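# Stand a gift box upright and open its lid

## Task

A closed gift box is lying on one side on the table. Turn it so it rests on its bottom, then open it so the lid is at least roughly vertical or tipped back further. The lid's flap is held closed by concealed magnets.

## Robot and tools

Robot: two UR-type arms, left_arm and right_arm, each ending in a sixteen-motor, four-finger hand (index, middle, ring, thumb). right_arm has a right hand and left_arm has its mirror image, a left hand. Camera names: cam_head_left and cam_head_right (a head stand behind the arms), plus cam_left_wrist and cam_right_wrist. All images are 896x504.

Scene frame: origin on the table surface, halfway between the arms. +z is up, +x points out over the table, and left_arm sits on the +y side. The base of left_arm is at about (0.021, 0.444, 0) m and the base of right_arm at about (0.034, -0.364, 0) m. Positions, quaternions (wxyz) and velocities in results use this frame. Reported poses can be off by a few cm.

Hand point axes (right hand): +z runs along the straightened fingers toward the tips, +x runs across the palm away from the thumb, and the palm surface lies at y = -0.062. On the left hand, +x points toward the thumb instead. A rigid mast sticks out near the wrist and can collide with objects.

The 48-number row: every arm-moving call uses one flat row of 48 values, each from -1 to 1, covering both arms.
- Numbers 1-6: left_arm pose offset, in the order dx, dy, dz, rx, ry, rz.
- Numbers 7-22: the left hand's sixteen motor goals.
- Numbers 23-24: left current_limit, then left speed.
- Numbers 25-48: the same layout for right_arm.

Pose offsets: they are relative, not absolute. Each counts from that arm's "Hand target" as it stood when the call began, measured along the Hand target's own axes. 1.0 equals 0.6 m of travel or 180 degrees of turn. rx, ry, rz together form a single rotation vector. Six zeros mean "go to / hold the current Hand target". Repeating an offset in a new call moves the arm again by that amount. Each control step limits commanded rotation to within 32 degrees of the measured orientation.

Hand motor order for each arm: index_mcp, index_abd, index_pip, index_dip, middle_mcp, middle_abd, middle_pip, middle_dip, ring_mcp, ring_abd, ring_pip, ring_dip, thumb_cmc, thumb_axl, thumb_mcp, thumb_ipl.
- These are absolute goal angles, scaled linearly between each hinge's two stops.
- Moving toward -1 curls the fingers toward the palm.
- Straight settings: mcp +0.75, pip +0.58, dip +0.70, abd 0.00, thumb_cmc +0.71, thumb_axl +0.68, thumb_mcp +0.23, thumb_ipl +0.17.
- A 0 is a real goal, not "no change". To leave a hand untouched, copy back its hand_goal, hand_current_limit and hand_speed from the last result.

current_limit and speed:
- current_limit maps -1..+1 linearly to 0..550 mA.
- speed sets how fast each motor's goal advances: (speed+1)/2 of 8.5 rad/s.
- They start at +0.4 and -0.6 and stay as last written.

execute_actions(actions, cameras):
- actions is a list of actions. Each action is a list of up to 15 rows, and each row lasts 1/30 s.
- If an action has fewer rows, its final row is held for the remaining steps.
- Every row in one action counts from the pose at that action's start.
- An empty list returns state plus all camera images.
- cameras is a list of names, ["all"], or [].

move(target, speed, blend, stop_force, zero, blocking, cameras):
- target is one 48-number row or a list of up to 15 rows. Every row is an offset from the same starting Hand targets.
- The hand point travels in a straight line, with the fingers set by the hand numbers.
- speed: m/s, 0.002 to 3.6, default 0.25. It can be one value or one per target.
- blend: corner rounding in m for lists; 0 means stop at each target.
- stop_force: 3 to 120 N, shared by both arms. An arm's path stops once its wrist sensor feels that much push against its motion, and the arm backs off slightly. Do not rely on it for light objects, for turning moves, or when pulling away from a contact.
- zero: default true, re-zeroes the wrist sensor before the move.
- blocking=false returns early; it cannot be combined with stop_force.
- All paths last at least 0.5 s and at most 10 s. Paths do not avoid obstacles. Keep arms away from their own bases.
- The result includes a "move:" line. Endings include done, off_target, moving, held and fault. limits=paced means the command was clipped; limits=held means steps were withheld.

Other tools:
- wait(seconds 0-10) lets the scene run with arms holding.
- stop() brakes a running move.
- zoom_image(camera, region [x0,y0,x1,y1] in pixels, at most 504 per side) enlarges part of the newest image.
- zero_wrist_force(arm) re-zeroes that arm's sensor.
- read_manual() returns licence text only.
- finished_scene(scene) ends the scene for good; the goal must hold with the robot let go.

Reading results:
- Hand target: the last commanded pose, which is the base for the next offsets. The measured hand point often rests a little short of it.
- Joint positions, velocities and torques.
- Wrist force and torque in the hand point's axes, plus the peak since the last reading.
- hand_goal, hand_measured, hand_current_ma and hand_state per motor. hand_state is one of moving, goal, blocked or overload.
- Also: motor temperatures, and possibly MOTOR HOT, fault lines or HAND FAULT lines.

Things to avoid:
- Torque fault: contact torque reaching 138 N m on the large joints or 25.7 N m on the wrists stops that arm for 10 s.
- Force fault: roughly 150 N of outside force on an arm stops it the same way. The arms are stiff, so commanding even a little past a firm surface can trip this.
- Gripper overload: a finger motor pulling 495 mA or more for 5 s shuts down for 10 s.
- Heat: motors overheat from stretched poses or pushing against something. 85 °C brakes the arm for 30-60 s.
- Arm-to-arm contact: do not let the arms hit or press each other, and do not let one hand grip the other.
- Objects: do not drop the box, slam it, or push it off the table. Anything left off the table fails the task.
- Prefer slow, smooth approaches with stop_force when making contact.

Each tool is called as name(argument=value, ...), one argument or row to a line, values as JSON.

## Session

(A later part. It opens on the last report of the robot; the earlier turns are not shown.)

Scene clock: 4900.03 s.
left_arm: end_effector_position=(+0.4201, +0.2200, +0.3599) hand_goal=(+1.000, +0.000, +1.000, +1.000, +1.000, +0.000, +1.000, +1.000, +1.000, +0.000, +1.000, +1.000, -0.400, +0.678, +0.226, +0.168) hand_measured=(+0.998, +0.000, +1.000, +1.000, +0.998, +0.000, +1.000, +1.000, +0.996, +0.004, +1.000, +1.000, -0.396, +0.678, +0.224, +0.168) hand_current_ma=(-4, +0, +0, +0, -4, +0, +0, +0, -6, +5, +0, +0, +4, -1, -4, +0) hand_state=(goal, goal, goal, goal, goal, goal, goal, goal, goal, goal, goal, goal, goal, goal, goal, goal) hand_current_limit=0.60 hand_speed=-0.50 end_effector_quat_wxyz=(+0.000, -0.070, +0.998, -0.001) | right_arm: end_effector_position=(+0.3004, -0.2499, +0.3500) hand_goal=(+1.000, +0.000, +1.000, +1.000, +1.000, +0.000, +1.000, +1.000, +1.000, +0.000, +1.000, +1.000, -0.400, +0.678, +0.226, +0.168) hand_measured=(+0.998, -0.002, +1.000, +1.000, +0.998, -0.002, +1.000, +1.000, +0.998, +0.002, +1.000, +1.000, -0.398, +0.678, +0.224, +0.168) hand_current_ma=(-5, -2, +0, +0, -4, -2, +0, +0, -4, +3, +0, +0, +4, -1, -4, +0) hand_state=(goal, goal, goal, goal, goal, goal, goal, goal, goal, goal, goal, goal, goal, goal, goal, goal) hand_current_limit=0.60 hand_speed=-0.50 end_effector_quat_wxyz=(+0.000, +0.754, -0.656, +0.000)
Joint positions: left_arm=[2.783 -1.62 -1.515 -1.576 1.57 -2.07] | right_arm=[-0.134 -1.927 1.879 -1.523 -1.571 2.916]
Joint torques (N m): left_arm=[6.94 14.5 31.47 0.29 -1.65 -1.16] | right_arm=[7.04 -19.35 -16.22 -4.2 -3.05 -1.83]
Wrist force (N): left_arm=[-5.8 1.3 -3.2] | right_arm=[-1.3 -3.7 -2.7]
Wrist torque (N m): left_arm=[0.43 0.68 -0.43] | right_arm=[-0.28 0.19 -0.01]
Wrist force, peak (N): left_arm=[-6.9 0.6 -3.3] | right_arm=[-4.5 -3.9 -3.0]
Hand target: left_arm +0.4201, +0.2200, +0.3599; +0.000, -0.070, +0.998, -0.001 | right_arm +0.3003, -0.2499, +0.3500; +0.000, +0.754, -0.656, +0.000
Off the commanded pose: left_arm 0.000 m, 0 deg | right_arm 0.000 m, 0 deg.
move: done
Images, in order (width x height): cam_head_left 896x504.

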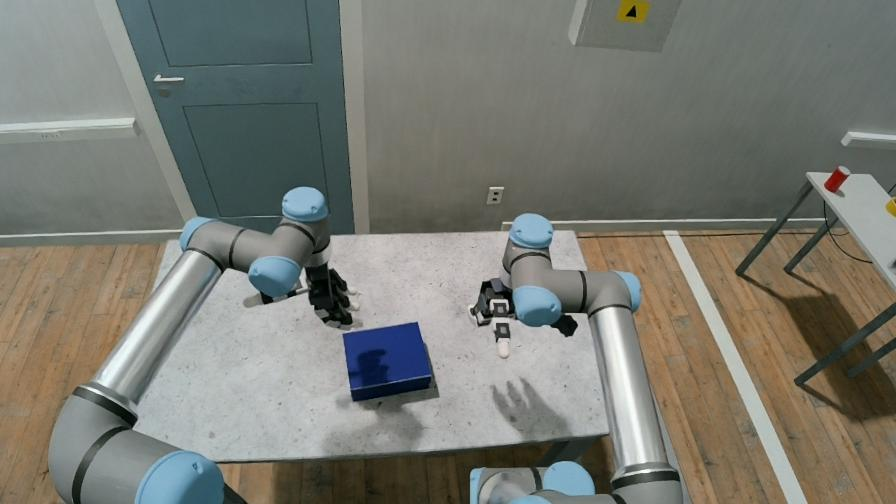

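move(
  target=[0.0694,-0.0915,0.3415,0,0,0,1,0,1,1,1,0,1,1,1,0,1,1,-0.4,0.678,0.226,0.168,0.6,-0.5,-0.118,0.0848,0.4288,0,0,0,1,0,1,1,1,0,1,1,1,0,1,1,-0.4,0.678,0.226,0.168,0.6,-0.5],
  speed=0.15,
  cameras=["all"],
)

Scene clock: 4921.23 s.
left_arm: end_effector_position=(+0.3895, +0.1624, +0.1687) hand_goal=(+1.000, +0.000, +1.000, +1.000, +1.000, +0.000, +1.000, +1.000, +1.000, +0.000, +1.000, +1.000, -0.400, +0.678, +0.226, +0.168) hand_measured=(+1.002, +0.010, +1.000, +1.000, +1.000, +0.010, +1.000, +1.000, +1.000, +0.012, +1.000, +1.000, -0.398, +0.678, +0.224, +0.168) hand_current_ma=(+1, +16, +1, +1, +1, +16, +1, +0, +1, +22, +1, +0, +3, -1, -5, +0) hand_state=(goal, goal, goal, goal, goal, goal, goal, goal, goal, goal, goal, goal, goal, goal, goal, goal) hand_current_limit=0.60 hand_speed=-0.50 end_effector_quat_wxyz=(+0.003, -0.069, +0.998, -0.002) | right_arm: end_effector_position=(+0.2402, -0.1868, +0.0928) hand_goal=(+1.000, +0.000, +1.000, +1.000, +1.000, +0.000, +1.000, +1.000, +1.000, +0.000, +1.000, +1.000, -0.400, +0.678, +0.226, +0.168) hand_measured=(+0.996, -0.002, +1.000, +1.000, +0.998, -0.002, +1.000, +1.000, +0.998, +0.002, +1.000, +1.000, -0.398, +0.678, +0.224, +0.168) hand_current_ma=(-6, -2, +0, +0, -5, -2, +0, +0, -5, +3, +0, +0, +4, -1, -4, +0) hand_state=(goal, goal, goal, goal, goal, goal, goal, goal, goal, goal, goal, goal, goal, goal, goal, goal) hand_current_limit=0.60 hand_speed=-0.50 end_effector_quat_wxyz=(+0.000, +0.754, -0.656, +0.000)
Joint positions: left_arm=[2.658 -1.752 -1.873 -1.079 1.57 -2.194] | right_arm=[0.062 -1.778 2.489 -2.282 -1.571 3.111]
Joint torques (N m): left_arm=[0.55 31.12 16.95 2.32 0.38 0.35] | right_arm=[6.41 4.71 -10.78 -4.23 -3 2.31]
Wrist force (N): left_arm=[-4.0 -1.7 -18.3] | right_arm=[-1.2 -3.0 -2.2]
Wrist torque (N m): left_arm=[3.17 0.47 -0.27] | right_arm=[-0.18 0.13 -0.24]
Wrist force, peak (N): left_arm=[-2.7 46.1 -134.4] | right_arm=[-1.0 -4.1 -3.2]
Hand target: left_arm +0.3895, +0.1624, +0.1687; +0.003, -0.069, +0.998, -0.002 (not the last commanded pose) | right_arm +0.2402, -0.1868, +0.0928; +0.000, +0.754, -0.656, +0.000
Off the commanded pose: left_arm 0.014 m, 0 deg | right_arm 0.000 m, 0 deg.
FORCE FAULT: contact force on the left arm reached its limit, and that arm stopped. The contact can be on any part of that arm, not only on its tool. That arm's remaining commands of this call were not run. That arm is still stopped at the end of this call. That arm stays stopped for about 9 more seconds. Until then a move that you send moves the other arm only, and its call returns only when the move has ended. Once the stop has ended, the next robot result says so. If the stop ends while you think or write, that arm runs what you send next, counted from a new Hand target: where the arm stands when the stop ends. While its stop runs, that arm, its gripper or tool too, takes no new command. Until it ends, the stop uses up actions while you think or wait. An arm that is not stopped still takes commands.
move: fault (left_arm)

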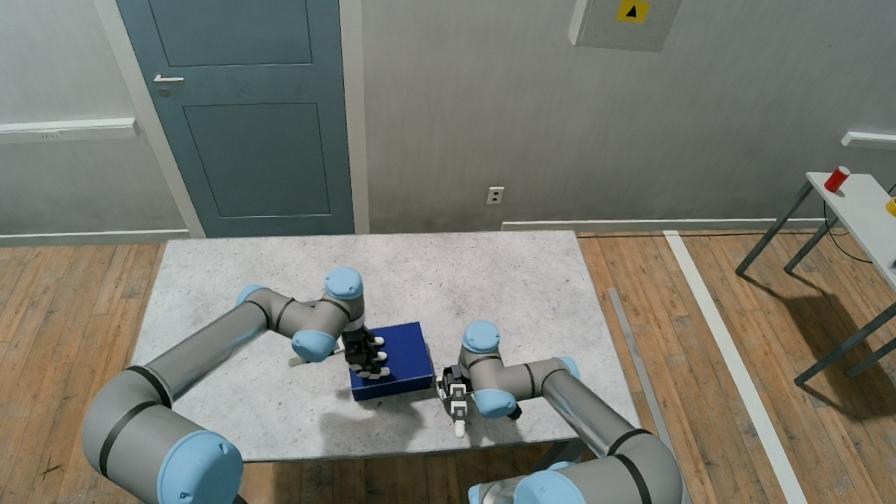

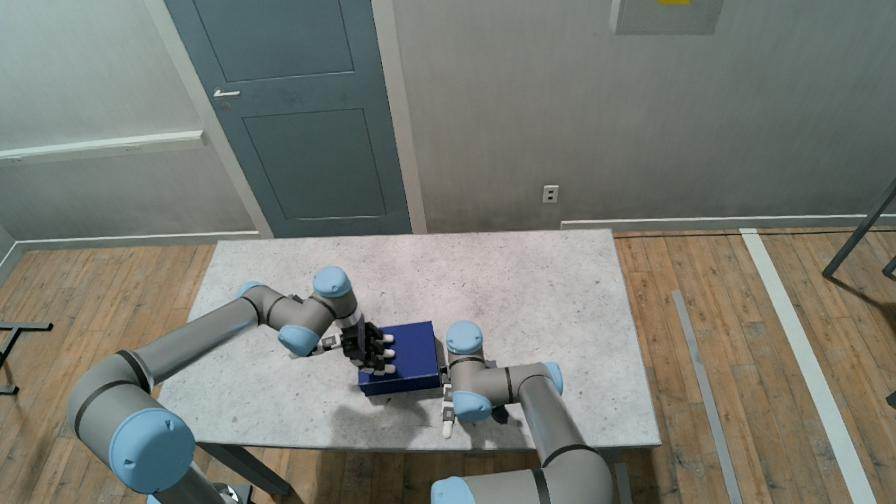

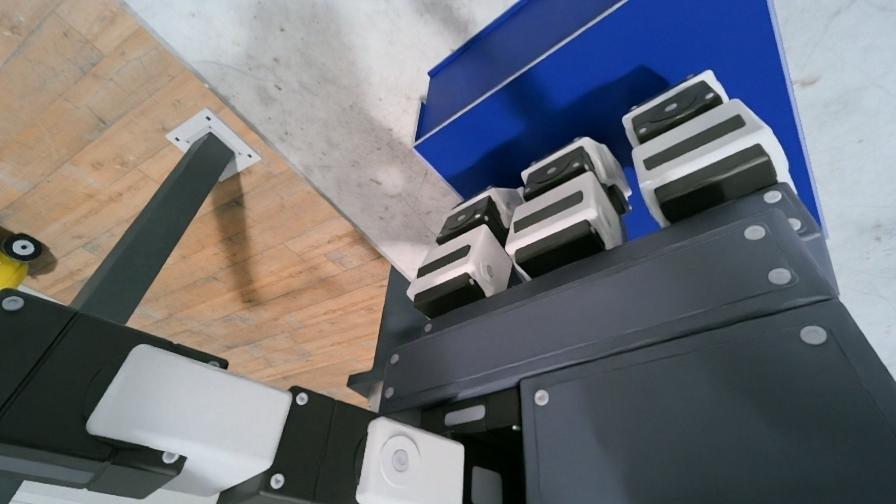

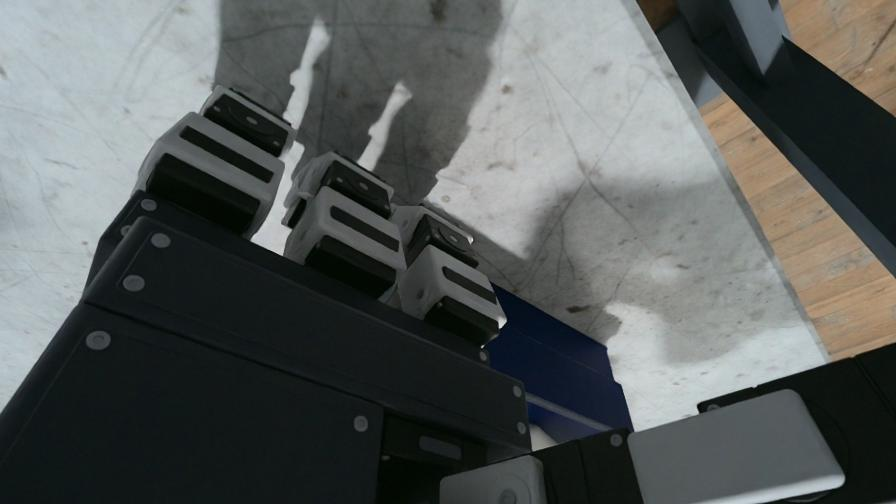

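zoom_image(
  camera="cam_left_wrist",
  region=[390, 0, 650, 170],
)

zoom_image(
  camera="cam_right_wrist",
  region=[440, 260, 700, 450],
)

Scaled by 1.938 from the camera's 896x504 image, which has a finer 1280x720 frame.

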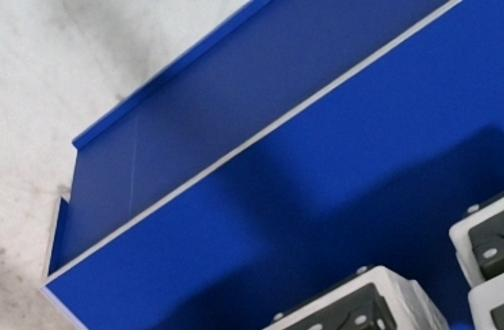

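Scaled by 1.938 from the camera's 896x504 image, which has a finer 1280x720 frame.

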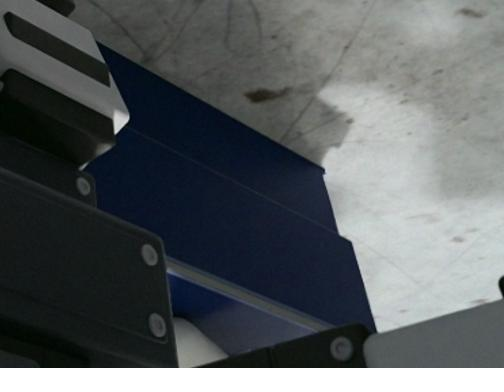

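move(
  target=[0,0,0.0,0,0,0,1,0,1,1,1,0,1,1,1,0,1,1,-0.4,0.678,0.226,0.168,0.6,-0.5,0.1112,-0.0557,0,0,0,-0.1667,1,0,1,1,1,0,1,1,1,0,1,1,-0.4,0.678,0.226,0.168,0.6,-0.5],
  speed=0.1,
  cameras=["all"],
)

zoom_image(
  camera="cam_head_right",
  region=[340, 300, 510, 410],
)

Scene clock: 4976.43 s.
left_arm: end_effector_position=(+0.3895, +0.1624, +0.1687) hand_goal=(+1.000, +0.000, +1.000, +1.000, +1.000, +0.000, +1.000, +1.000, +1.000, +0.000, +1.000, +1.000, -0.400, +0.678, +0.226, +0.168) hand_measured=(+1.002, +0.010, +1.000, +1.000, +1.000, +0.010, +1.000, +1.000, +1.000, +0.012, +1.000, +1.000, -0.398, +0.678, +0.224, +0.168) hand_current_ma=(+1, +16, +1, +1, +1, +16, +1, +0, +1, +22, +1, +0, +3, -1, -5, +0) hand_state=(goal, goal, goal, goal, goal, goal, goal, goal, goal, goal, goal, goal, goal, goal, goal, goal) hand_current_limit=0.60 hand_speed=-0.50 end_effector_quat_wxyz=(+0.003, -0.069, +0.998, -0.002) | right_arm: end_effector_position=(+0.2825, -0.2482, +0.0928) hand_goal=(+1.000, +0.000, +1.000, +1.000, +1.000, +0.000, +1.000, +1.000, +1.000, +0.000, +1.000, +1.000, -0.400, +0.678, +0.226, +0.168) hand_measured=(+0.996, -0.002, +1.000, +1.000, +0.996, -0.002, +1.000, +1.000, +0.996, +0.002, +1.000, +1.000, -0.398, +0.678, +0.224, +0.168) hand_current_ma=(-6, -2, +0, +0, -5, -2, +0, +0, -5, +3, +0, +0, +4, -1, -4, +0) hand_state=(goal, goal, goal, goal, goal, goal, goal, goal, goal, goal, goal, goal, goal, goal, goal, goal) hand_current_limit=0.60 hand_speed=-0.50 end_effector_quat_wxyz=(+0.000, +0.899, -0.439, +0.000)
Joint positions: left_arm=[2.658 -1.752 -1.873 -1.079 1.57 -2.194] | right_arm=[0.003 -1.703 2.432 -2.301 -1.571 2.529]
Joint torques (N m): left_arm=[-0.1 32.98 19.92 -1.99 3.09 0.34] | right_arm=[-6.29 1.36 -30.02 -4.2 2.91 -2.05]
Wrist force (N): left_arm=[-4.1 -1.9 -19.3] | right_arm=[-1.1 -3.6 -2.6]
Wrist torque (N m): left_arm=[3.12 0.49 -0.26] | right_arm=[-0.26 0.15 -0.03]
Wrist force, peak (N): left_arm=[-4.1 -2.1 -19.7] | right_arm=[-1.4 -3.7 -2.6]
Hand target: left_arm +0.3895, +0.1624, +0.1687; +0.003, -0.069, +0.998, -0.002 | right_arm +0.2825, -0.2482, +0.0928; +0.000, +0.899, -0.439, +0.000
Off the commanded pose: left_arm 0.000 m, 0 deg | right_arm 0.000 m, 0 deg.
FORCE FAULT, CONTINUED: the left arm's stop, for the force fault that an earlier result reported, is over. The rest of the stop counts as 18 of the actions that you can send in this scene. The stop ended before this call began, so that arm ran this call's commands, counted from a new Hand target: where the arm stood when the stop ended. During its stop the left arm's controller moved it back a little.
move: done

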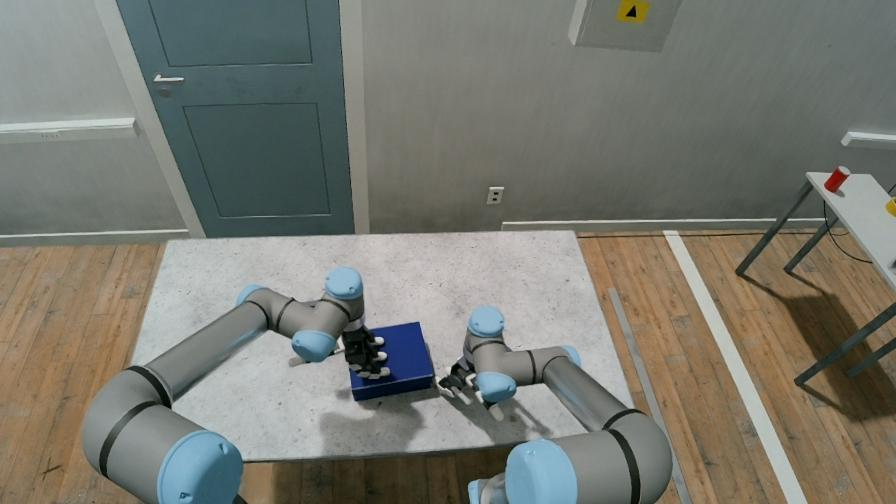

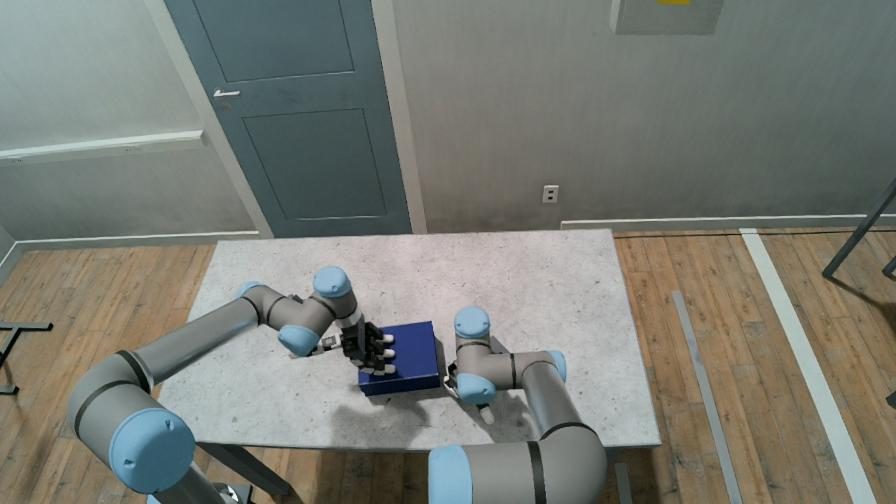

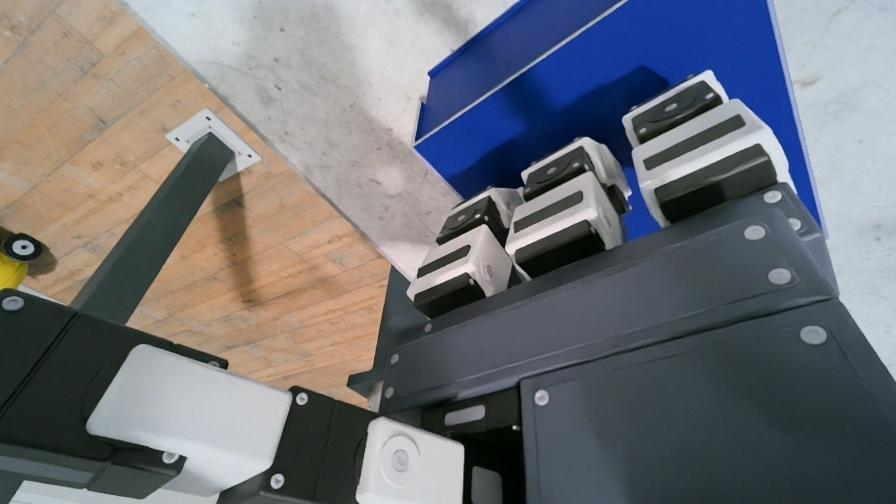

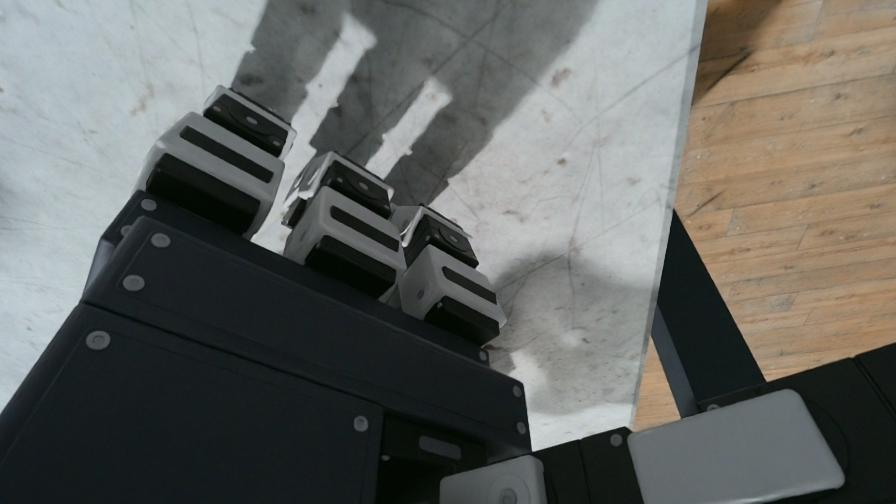

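Scaled by 2.965 from the camera's 896x504 image, which has a finer 1280x720 frame.

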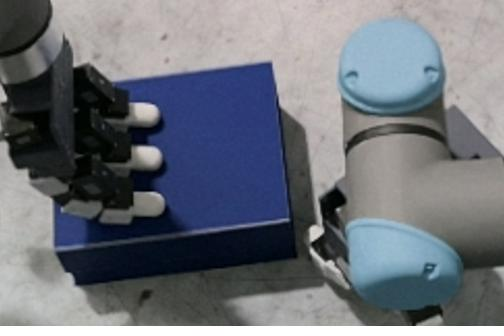

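move(
  target=[0,0,0.0025,0,0,0,1,0,1,1,1,0,1,1,1,0,1,1,-0.4,0.678,0.226,0.168,0.6,-0.5,-0.0289,-0.0167,0,0,0,0,1,0,1,1,1,0,1,1,1,0,1,1,-0.4,0.678,0.226,0.168,0.6,-0.5],
  speed=0.01,
  stop_force=8,
  cameras=["cam_head_left"],
)

zoom_image(
  camera="cam_head_left",
  region=[330, 300, 500, 410],
)

Scene clock: 4989.43 s.
left_arm: end_effector_position=(+0.3895, +0.1624, +0.1683) hand_goal=(+1.000, +0.000, +1.000, +1.000, +1.000, +0.000, +1.000, +1.000, +1.000, +0.000, +1.000, +1.000, -0.400, +0.678, +0.226, +0.168) hand_measured=(+1.002, +0.010, +1.000, +1.000, +1.000, +0.010, +1.000, +1.000, +1.000, +0.012, +1.000, +1.000, -0.398, +0.678, +0.224, +0.168) hand_current_ma=(+1, +17, +1, +1, +1, +16, +1, +0, +1, +22, +1, +0, +3, -1, -5, +0) hand_state=(goal, goal, goal, goal, goal, goal, goal, goal, goal, goal, goal, goal, goal, goal, goal, goal) hand_current_limit=0.60 hand_speed=-0.50 end_effector_quat_wxyz=(+0.003, -0.069, +0.998, -0.002) | right_arm: end_effector_position=(+0.2799, -0.2295, +0.0928) hand_goal=(+1.000, +0.000, +1.000, +1.000, +1.000, +0.000, +1.000, +1.000, +1.000, +0.000, +1.000, +1.000, -0.400, +0.678, +0.226, +0.168) hand_measured=(+0.974, -0.078, +1.000, +1.000, +0.996, -0.002, +1.000, +1.000, +0.996, +0.002, +1.000, +1.000, -0.398, +0.678, +0.224, +0.168) hand_current_ma=(-74, -236, +0, +0, -5, -2, +0, +0, -5, +3, +0, +0, +4, -1, -4, +0) hand_state=(blocked, blocked, goal, goal, goal, goal, goal, goal, goal, goal, goal, goal, goal, goal, goal, goal) hand_current_limit=0.60 hand_speed=-0.50 end_effector_quat_wxyz=(+0.000, +0.899, -0.439, +0.000)
Joint positions: left_arm=[2.658 -1.753 -1.874 -1.078 1.57 -2.194] | right_arm=[0.058 -1.686 2.419 -2.304 -1.571 2.584]
Joint torques (N m): left_arm=[-0.03 27.99 18.76 -2.81 3.13 0.3] | right_arm=[-3.92 -23.39 -9.73 -0.9 2.84 -1.84]
Wrist force (N): left_arm=[-3.2 1.7 -28.2] | right_arm=[3.1 1.3 -6.6]
Wrist torque (N m): left_arm=[4.30 0.40 -0.19] | right_arm=[0.05 0.38 0.39]
Wrist force, peak (N): left_arm=[-3.1 1.7 -28.6] | right_arm=[4.4 2.6 -8.0]
Hand target: left_arm +0.3895, +0.1624, +0.1683; +0.003, -0.069, +0.998, -0.003 (not the last commanded pose) | right_arm +0.2799, -0.2295, +0.0928; +0.000, +0.899, -0.439, +0.000 (not the last commanded pose)
Off the commanded pose: left_arm 0.001 m, 0 deg | right_arm 0.001 m, 0 deg.
move: contact (left_arm, right_arm)
Images, in order (width x height): cam_head_left 896x504.

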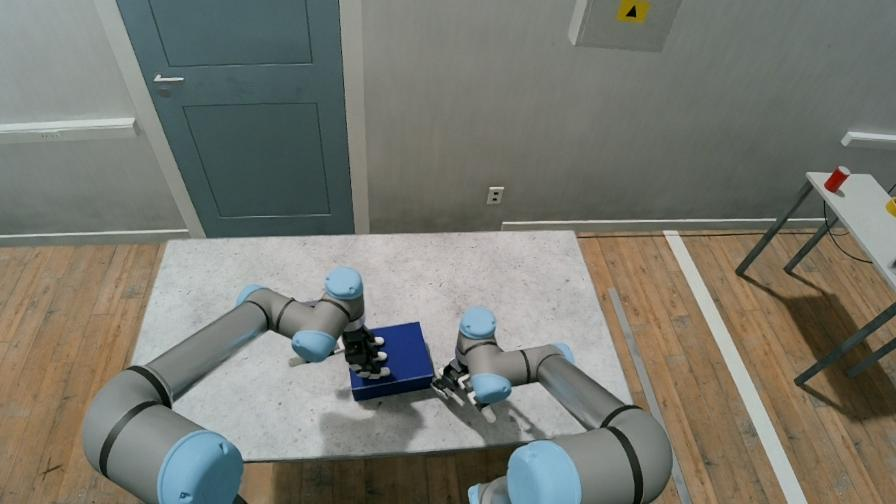

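Scaled by 2.965 from the camera's 896x504 image, which has a finer 1280x720 frame.

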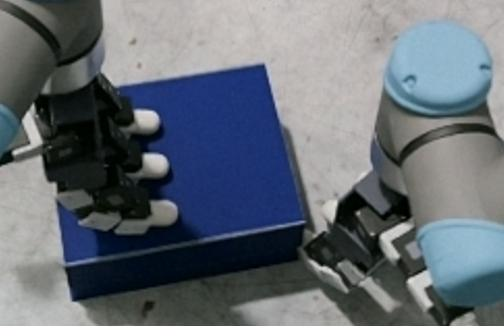

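move(
  target=[0,0,0.002,0,0,0,1,0,1,1,1,0,1,1,1,0,1,1,-0.4,0.678,0.226,0.168,0.6,-0.5,-0.0125,0.0217,0,0,0,0,1,0.3,1,1,1,0,1,1,1,0,1,1,-0.4,0.678,0.226,0.168,0.75,-0.5],
  speed=0.02,
  cameras=["cam_head_left","cam_head_right"],
)

zoom_image(
  camera="cam_head_left",
  region=[330, 300, 500, 410],
)

zoom_image(
  camera="cam_head_right",
  region=[340, 300, 510, 410],
)

Scene clock: 5006.00 s.
left_arm: end_effector_position=(+0.3895, +0.1624, +0.1671) hand_goal=(+1.000, +0.000, +1.000, +1.000, +1.000, +0.000, +1.000, +1.000, +1.000, +0.000, +1.000, +1.000, -0.400, +0.678, +0.226, +0.168) hand_measured=(+1.002, +0.014, +1.002, +1.000, +1.002, +0.014, +1.002, +1.000, +1.002, +0.016, +1.002, +1.000, -0.398, +0.678, +0.224, +0.168) hand_current_ma=(+1, +25, +1, +1, +2, +23, +1, +1, +1, +30, +1, +1, +3, -1, -5, +0) hand_state=(goal, goal, goal, goal, goal, goal, goal, goal, goal, goal, goal, goal, goal, goal, goal, goal) hand_current_limit=0.60 hand_speed=-0.50 end_effector_quat_wxyz=(+0.003, -0.069, +0.998, -0.002) | right_arm: end_effector_position=(+0.2650, -0.2316, +0.0928) hand_goal=(+1.000, +0.300, +1.000, +1.000, +1.000, +0.000, +1.000, +1.000, +1.000, +0.000, +1.000, +1.000, -0.400, +0.678, +0.226, +0.168) hand_measured=(+0.986, +0.294, +0.994, +0.998, +0.996, -0.002, +1.000, +1.000, +0.996, +0.002, +1.000, +1.000, -0.398, +0.678, +0.224, +0.168) hand_current_ma=(-34, -9, -12, -4, -5, -2, +0, +0, -5, +3, +0, +0, +4, -1, -4, +0) hand_state=(goal, goal, goal, goal, goal, goal, goal, goal, goal, goal, goal, goal, goal, goal, goal, goal) hand_current_limit=0.75 hand_speed=-0.50 end_effector_quat_wxyz=(+0.000, +0.899, -0.439, +0.000)
Joint positions: left_arm=[2.658 -1.754 -1.875 -1.075 1.57 -2.194] | right_arm=[0.057 -1.727 2.452 -2.295 -1.571 2.582]
Joint torques (N m): left_arm=[-0.63 -10.23 -10.5 0.35 0.3 0.19] | right_arm=[-4.88 -22.46 -10.4 -1.86 1.34 -1.26]
Wrist force (N): left_arm=[-3.1 11.9 -49.4] | right_arm=[-1.9 -3.5 -2.1]
Wrist torque (N m): left_arm=[7.02 -0.09 -0.35] | right_arm=[-0.30 0.25 -0.10]
Wrist force, peak (N): left_arm=[-3.0 11.8 -49.6] | right_arm=[8.2 -4.5 -1.9]
Hand target: left_arm +0.3895, +0.1624, +0.1671; +0.003, -0.069, +0.998, -0.003 | right_arm +0.2650, -0.2316, +0.0928; +0.000, +0.899, -0.439, +0.000
Off the commanded pose: left_arm 0.000 m, 0 deg | right_arm 0.000 m, 0 deg.
move: done
Images, in order (width x height): cam_head_left 896x504, cam_head_right 896x504.

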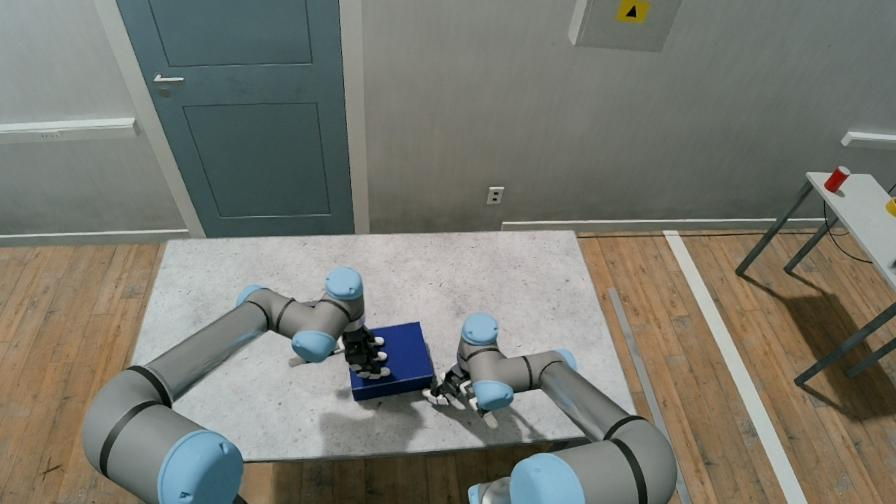

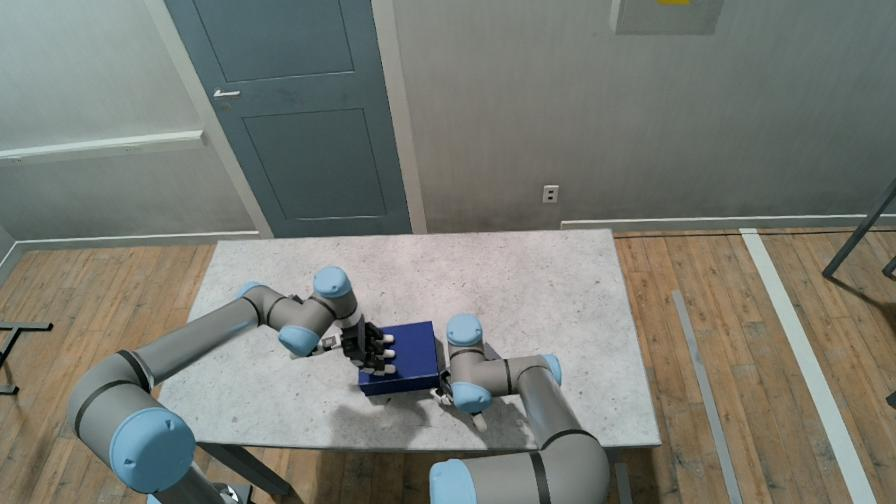

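Scaled by 2.965 from the camera's 896x504 image, which has a finer 1280x720 frame.

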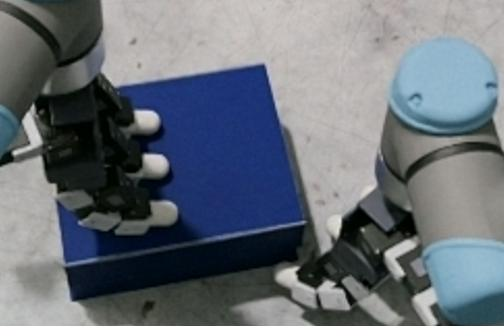

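Scaled by 2.965 from the camera's 896x504 image, which has a finer 1280x720 frame.

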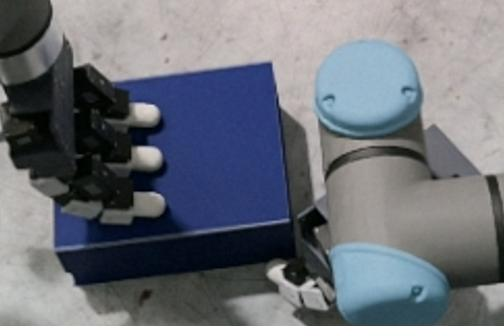

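move(
  target=[
    [0,0,-0.001,0,0,0,1,0,1,1,1,0,1,1,1,0,1,1,-0.4,0.678,0.226,0.168,0.6,-0.5,0.147,0.059,-0.262,0,0,0,1,0,1,1,1,0,1,1,1,0,1,1,-0.4,0.678,0.226,0.168,0.75,-0.5],
    [0,0,-0.001,0,0,0,1,0,1,1,1,0,1,1,1,0,1,1,-0.4,0.678,0.226,0.168,0.6,-0.5,0.147,0.059,-0.262,0.030,-0.4997,0.030,0,0,-0.3,-0.3,0,0,-0.3,-0.3,1,0,1,1,-0.4,0.678,0.226,0.168,0.75,-0.5],
  ],
  speed=0.2,
  cameras=["all"],
)

Scene clock: 5065.33 s.
left_arm: end_effector_position=(+0.3895, +0.1624, +0.1677) hand_goal=(+1.000, +0.000, +1.000, +1.000, +1.000, +0.000, +1.000, +1.000, +1.000, +0.000, +1.000, +1.000, -0.400, +0.678, +0.226, +0.168) hand_measured=(+1.002, +0.014, +1.002, +1.000, +1.002, +0.014, +1.002, +1.000, +1.002, +0.016, +1.002, +1.000, -0.398, +0.678, +0.224, +0.168) hand_current_ma=(+2, +25, +1, +1, +2, +23, +1, +1, +2, +30, +1, +1, +3, -1, -5, +0) hand_state=(goal, goal, goal, goal, goal, goal, goal, goal, goal, goal, goal, goal, goal, goal, goal, goal) hand_current_limit=0.60 hand_speed=-0.50 end_effector_quat_wxyz=(+0.003, -0.069, +0.998, -0.003) | right_arm: end_effector_position=(+0.2913, -0.3230, +0.2499) hand_goal=(+0.000, +0.000, -0.300, -0.300, +0.000, +0.000, -0.300, -0.300, +1.000, +0.000, +1.000, +1.000, -0.400, +0.678, +0.226, +0.168) hand_measured=(+0.002, -0.002, -0.298, -0.298, +0.002, -0.002, -0.298, -0.298, +0.998, +0.000, +1.000, +1.000, -0.408, +0.678, +0.224, +0.168) hand_current_ma=(+3, -2, +4, +5, +3, -2, +4, +5, -4, -1, +0, +0, -15, -1, -4, +0) hand_state=(goal, goal, goal, goal, goal, goal, goal, goal, goal, goal, goal, goal, goal, goal, goal, goal) hand_current_limit=0.75 hand_speed=-0.50 end_effector_quat_wxyz=(-0.348, +0.615, -0.347, -0.616)
Joint positions: left_arm=[2.658 -1.753 -1.875 -1.076 1.57 -2.194] | right_arm=[-0.584 -1.254 1.912 -0.656 -1.08 1.57]
Joint torques (N m): left_arm=[-4.52 23.12 15.11 -3.4 -0.4 -1.51] | right_arm=[6.9 -14.3 -25.2 3.68 0.98 -1.56]
Wrist force (N): left_arm=[-4.0 6.8 -37.3] | right_arm=[-1.3 -3.7 -4.7]
Wrist torque (N m): left_arm=[5.62 0.04 -0.38] | right_arm=[-0.04 0.60 -0.09]
Wrist force, peak (N): left_arm=[-3.7 10.7 -50.0] | right_arm=[-1.2 -4.1 -4.9]
Hand target: left_arm +0.3895, +0.1624, +0.1677; +0.003, -0.069, +0.998, -0.003 | right_arm +0.2913, -0.3230, +0.2499; -0.348, +0.615, -0.347, -0.616
Off the commanded pose: left_arm 0.000 m, 0 deg | right_arm 0.000 m, 0 deg.
move: done

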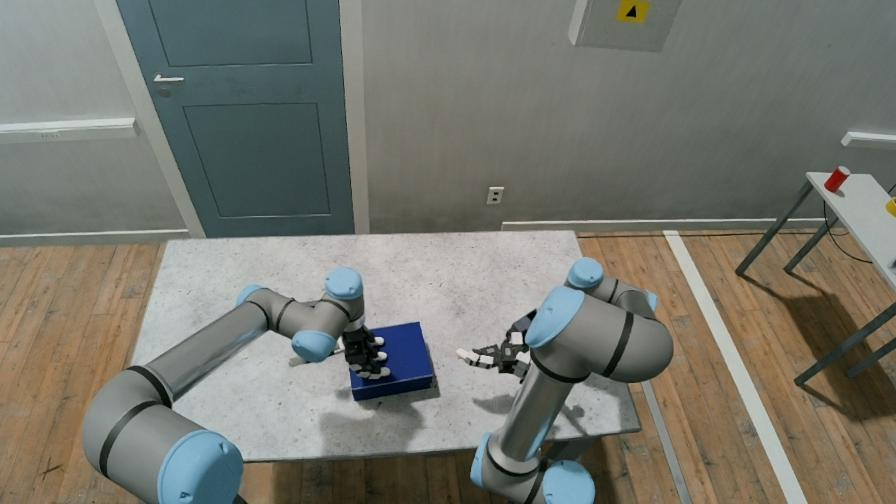

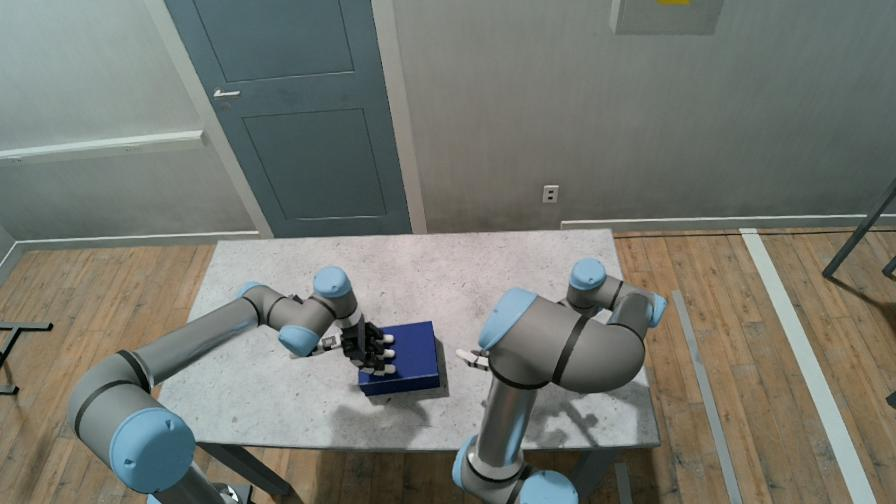

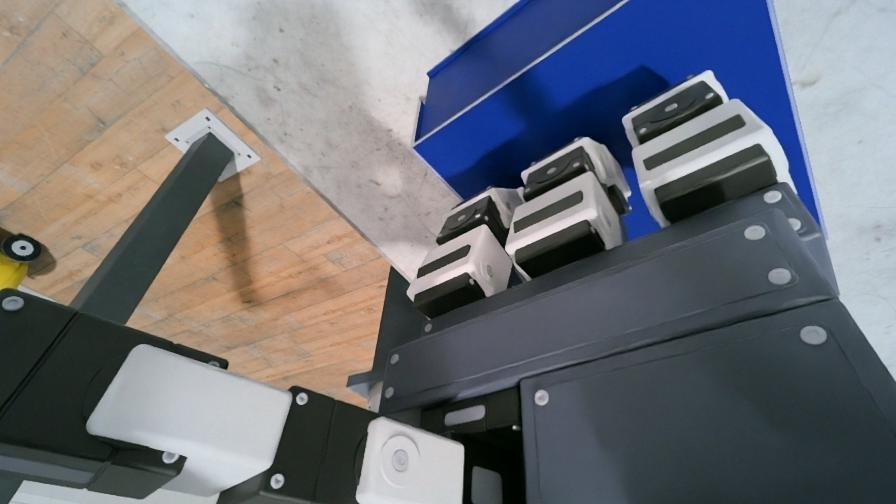

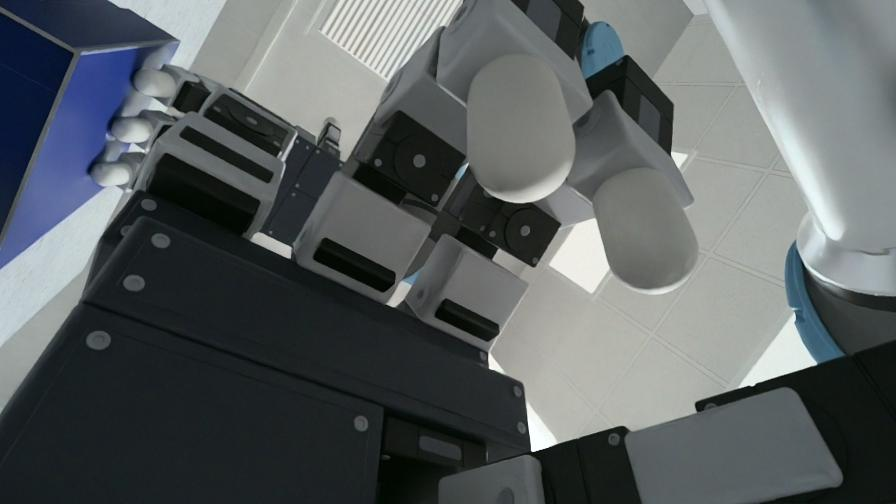

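move(
  target=[0,0,0,0,0,0,1,0,1,1,1,0,1,1,1,0,1,1,-0.4,0.678,0.226,0.168,0.6,-0.5,0.22,-0.0422,0.0997,0,0,0,0,0,-0.3,-0.3,0,0,-0.3,-0.3,1,0,1,1,-0.4,0.678,0.226,0.168,0.75,-0.5],
  speed=0.12,
  cameras=["cam_head_left","cam_right_wrist"],
)

zoom_image(
  camera="cam_head_left",
  region=[330, 300, 500, 410],
)

Scene clock: 5078.93 s.
left_arm: end_effector_position=(+0.3895, +0.1624, +0.1677) hand_goal=(+1.000, +0.000, +1.000, +1.000, +1.000, +0.000, +1.000, +1.000, +1.000, +0.000, +1.000, +1.000, -0.400, +0.678, +0.226, +0.168) hand_measured=(+0.984, -0.014, +1.002, +1.002, +0.992, -0.012, +1.000, +1.000, +1.000, -0.010, +1.000, +1.000, -0.398, +0.678, +0.224, +0.168) hand_current_ma=(-38, -23, +2, +1, -14, -22, +1, +1, +0, -16, +0, +0, +3, -1, -5, +0) hand_state=(goal, goal, goal, goal, goal, goal, goal, goal, goal, goal, goal, goal, goal, goal, goal, goal) hand_current_limit=0.60 hand_speed=-0.50 end_effector_quat_wxyz=(+0.003, -0.069, +0.998, -0.003) | right_arm: end_effector_position=(+0.2820, -0.2586, +0.1181) hand_goal=(+0.000, +0.000, -0.300, -0.300, +0.000, +0.000, -0.300, -0.300, +1.000, +0.000, +1.000, +1.000, -0.400, +0.678, +0.226, +0.168) hand_measured=(+0.002, -0.002, -0.298, -0.298, +0.002, -0.002, -0.298, -0.298, +0.998, +0.298, +1.002, +1.002, -0.408, +0.678, +0.224, +0.168) hand_current_ma=(+3, -2, +4, +5, +3, -2, +4, +5, -3, +481, +3, +2, -15, -1, -3, +0) hand_state=(goal, goal, goal, goal, goal, goal, goal, goal, goal, blocked, goal, goal, goal, goal, goal, goal) hand_current_limit=0.75 hand_speed=-0.50 end_effector_quat_wxyz=(-0.348, +0.615, -0.347, -0.616)
Joint positions: left_arm=[2.658 -1.753 -1.875 -1.076 1.57 -2.194] | right_arm=[-0.461 -1.039 2.058 -1.017 -0.957 1.57]
Joint torques (N m): left_arm=[-13.04 -12.34 10.54 5.74 -10.14 -1.36] | right_arm=[26.73 -17.18 7.17 3.64 12.4 0.84]
Wrist force (N): left_arm=[-6.5 56.1 -70.1] | right_arm=[6.5 39.8 -53.1]
Wrist torque (N m): left_arm=[6.70 0.73 -0.54] | right_arm=[4.81 3.37 3.03]
Wrist force, peak (N): left_arm=[-6.5 56.1 -70.1] | right_arm=[6.2 40.2 -53.0]
Hand target: left_arm +0.3895, +0.1624, +0.1677; +0.003, -0.069, +0.998, -0.003 | right_arm +0.2821, -0.2585, +0.1180; -0.348, +0.615, -0.347, -0.616
Off the commanded pose: left_arm 0.000 m, 0 deg | right_arm 0.000 m, 0 deg.
move: done
Images, in order (width x height): cam_head_left 896x504, cam_right_wrist 896x504.

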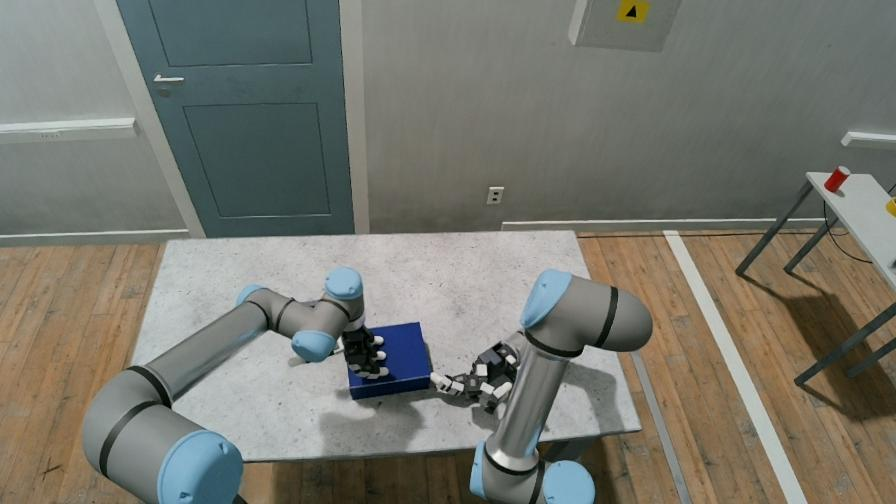

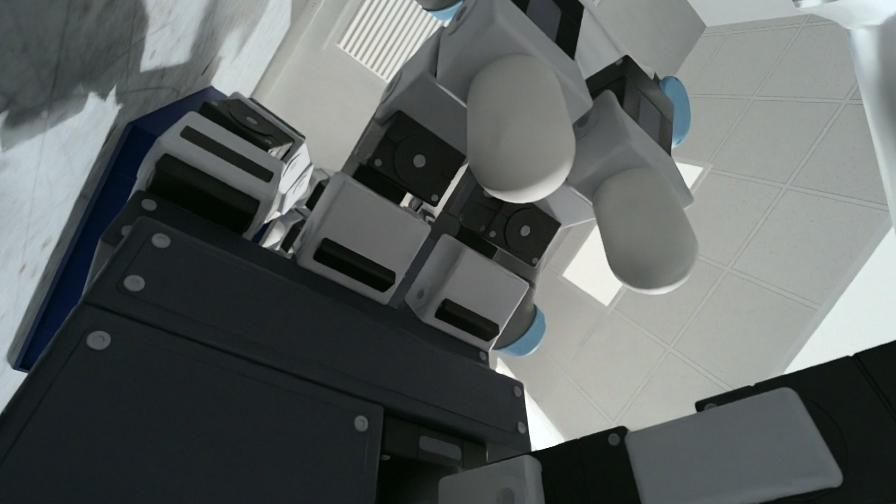

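Scaled by 2.965 from the camera's 896x504 image, which has a finer 1280x720 frame.

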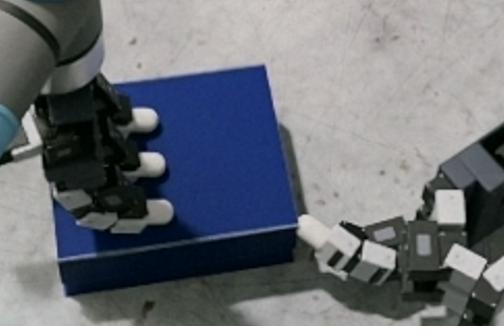

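move(
  target=[0,0,0,0,0,0,1,0,1,1,1,0,1,1,1,0,1,1,-0.4,0.678,0.226,0.168,0.6,-0.5,0,0.0195,-0.046,0,0,0,0,0,-0.3,-0.3,0,0,-0.3,-0.3,1,0,1,1,-0.4,0.678,0.226,0.168,0.75,-0.5],
  speed=0.05,
  cameras=["cam_head_left","cam_right_wrist"],
)

zoom_image(
  camera="cam_head_left",
  region=[330, 300, 500, 410],
)

Scene clock: 5091.80 s.
left_arm: end_effector_position=(+0.3895, +0.1624, +0.1676) hand_goal=(+1.000, +0.000, +1.000, +1.000, +1.000, +0.000, +1.000, +1.000, +1.000, +0.000, +1.000, +1.000, -0.400, +0.678, +0.226, +0.168) hand_measured=(+1.000, -0.016, +1.000, +1.000, +1.002, -0.016, +1.000, +1.000, +1.002, -0.012, +1.002, +1.000, -0.398, +0.678, +0.224, +0.168) hand_current_ma=(+0, -29, +1, +1, +1, -28, +1, +1, +2, -22, +1, +0, +3, -1, -5, +0) hand_state=(goal, goal, goal, goal, goal, goal, goal, goal, goal, goal, goal, goal, goal, goal, goal, goal) hand_current_limit=0.60 hand_speed=-0.50 end_effector_quat_wxyz=(+0.003, -0.069, +0.998, -0.002) | right_arm: end_effector_position=(+0.2863, -0.2880, +0.1180) hand_goal=(+0.000, +0.000, -0.300, -0.300, +0.000, +0.000, -0.300, -0.300, +1.000, +0.000, +1.000, +1.000, -0.400, +0.678, +0.226, +0.168) hand_measured=(+0.002, -0.002, -0.298, -0.298, +0.002, -0.002, -0.298, -0.298, +1.000, +0.000, +1.000, +1.000, -0.408, +0.678, +0.224, +0.168) hand_current_ma=(+3, -2, +4, +5, +3, -2, +4, +5, +0, -1, +0, +0, -15, -1, -3, +0) hand_state=(goal, goal, goal, goal, goal, goal, goal, goal, goal, goal, goal, goal, goal, goal, goal, goal) hand_current_limit=0.75 hand_speed=-0.50 end_effector_quat_wxyz=(-0.348, +0.615, -0.347, -0.616)
Joint positions: left_arm=[2.658 -1.754 -1.875 -1.076 1.57 -2.194] | right_arm=[-0.52 -1.027 2.033 -1.005 -1.016 1.57]
Joint torques (N m): left_arm=[5.88 23.52 -3.01 -3.77 2.41 -1.37] | right_arm=[-6.46 -17.64 -20.68 3.72 -3.13 2.45]
Wrist force (N): left_arm=[-6.0 5.8 -36.7] | right_arm=[-1.1 -3.8 -5.3]
Wrist torque (N m): left_arm=[5.51 0.10 -0.02] | right_arm=[-0.05 0.59 -0.06]
Wrist force, peak (N): left_arm=[-6.3 56.9 -71.4] | right_arm=[6.7 40.2 -53.5]
Hand target: left_arm +0.3895, +0.1624, +0.1677; +0.003, -0.069, +0.998, -0.003 | right_arm +0.2863, -0.2882, +0.1180; -0.348, +0.615, -0.347, -0.616
Off the commanded pose: left_arm 0.000 m, 0 deg | right_arm 0.000 m, 0 deg.
move: done
Images, in order (width x height): cam_head_left 896x504, cam_right_wrist 896x504.

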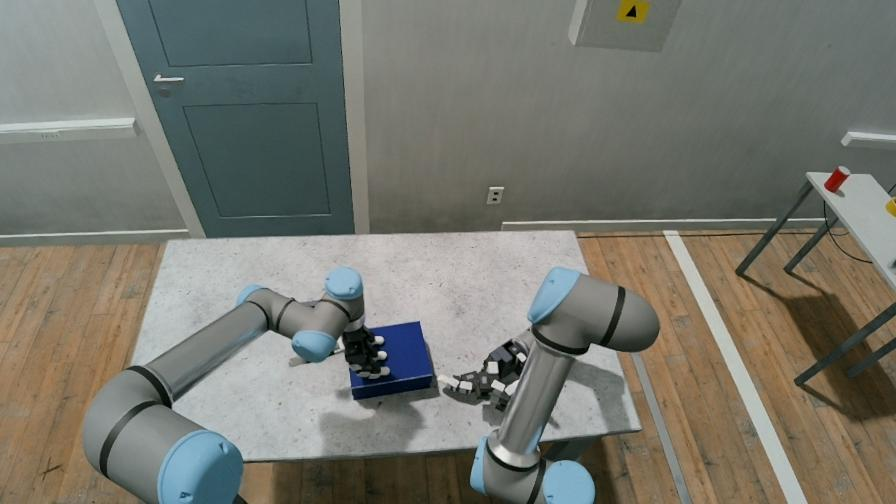

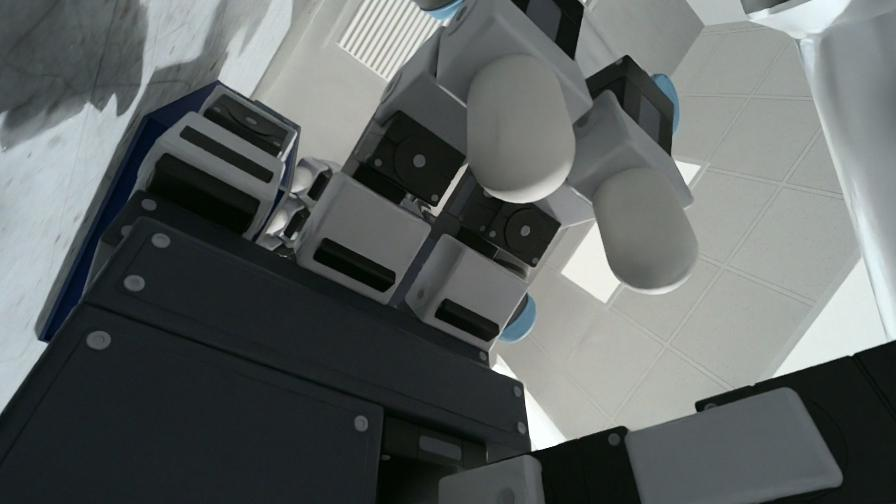

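Scaled by 2.965 from the camera's 896x504 image, which has a finer 1280x720 frame.

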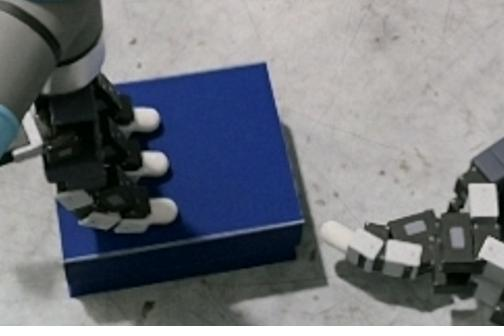

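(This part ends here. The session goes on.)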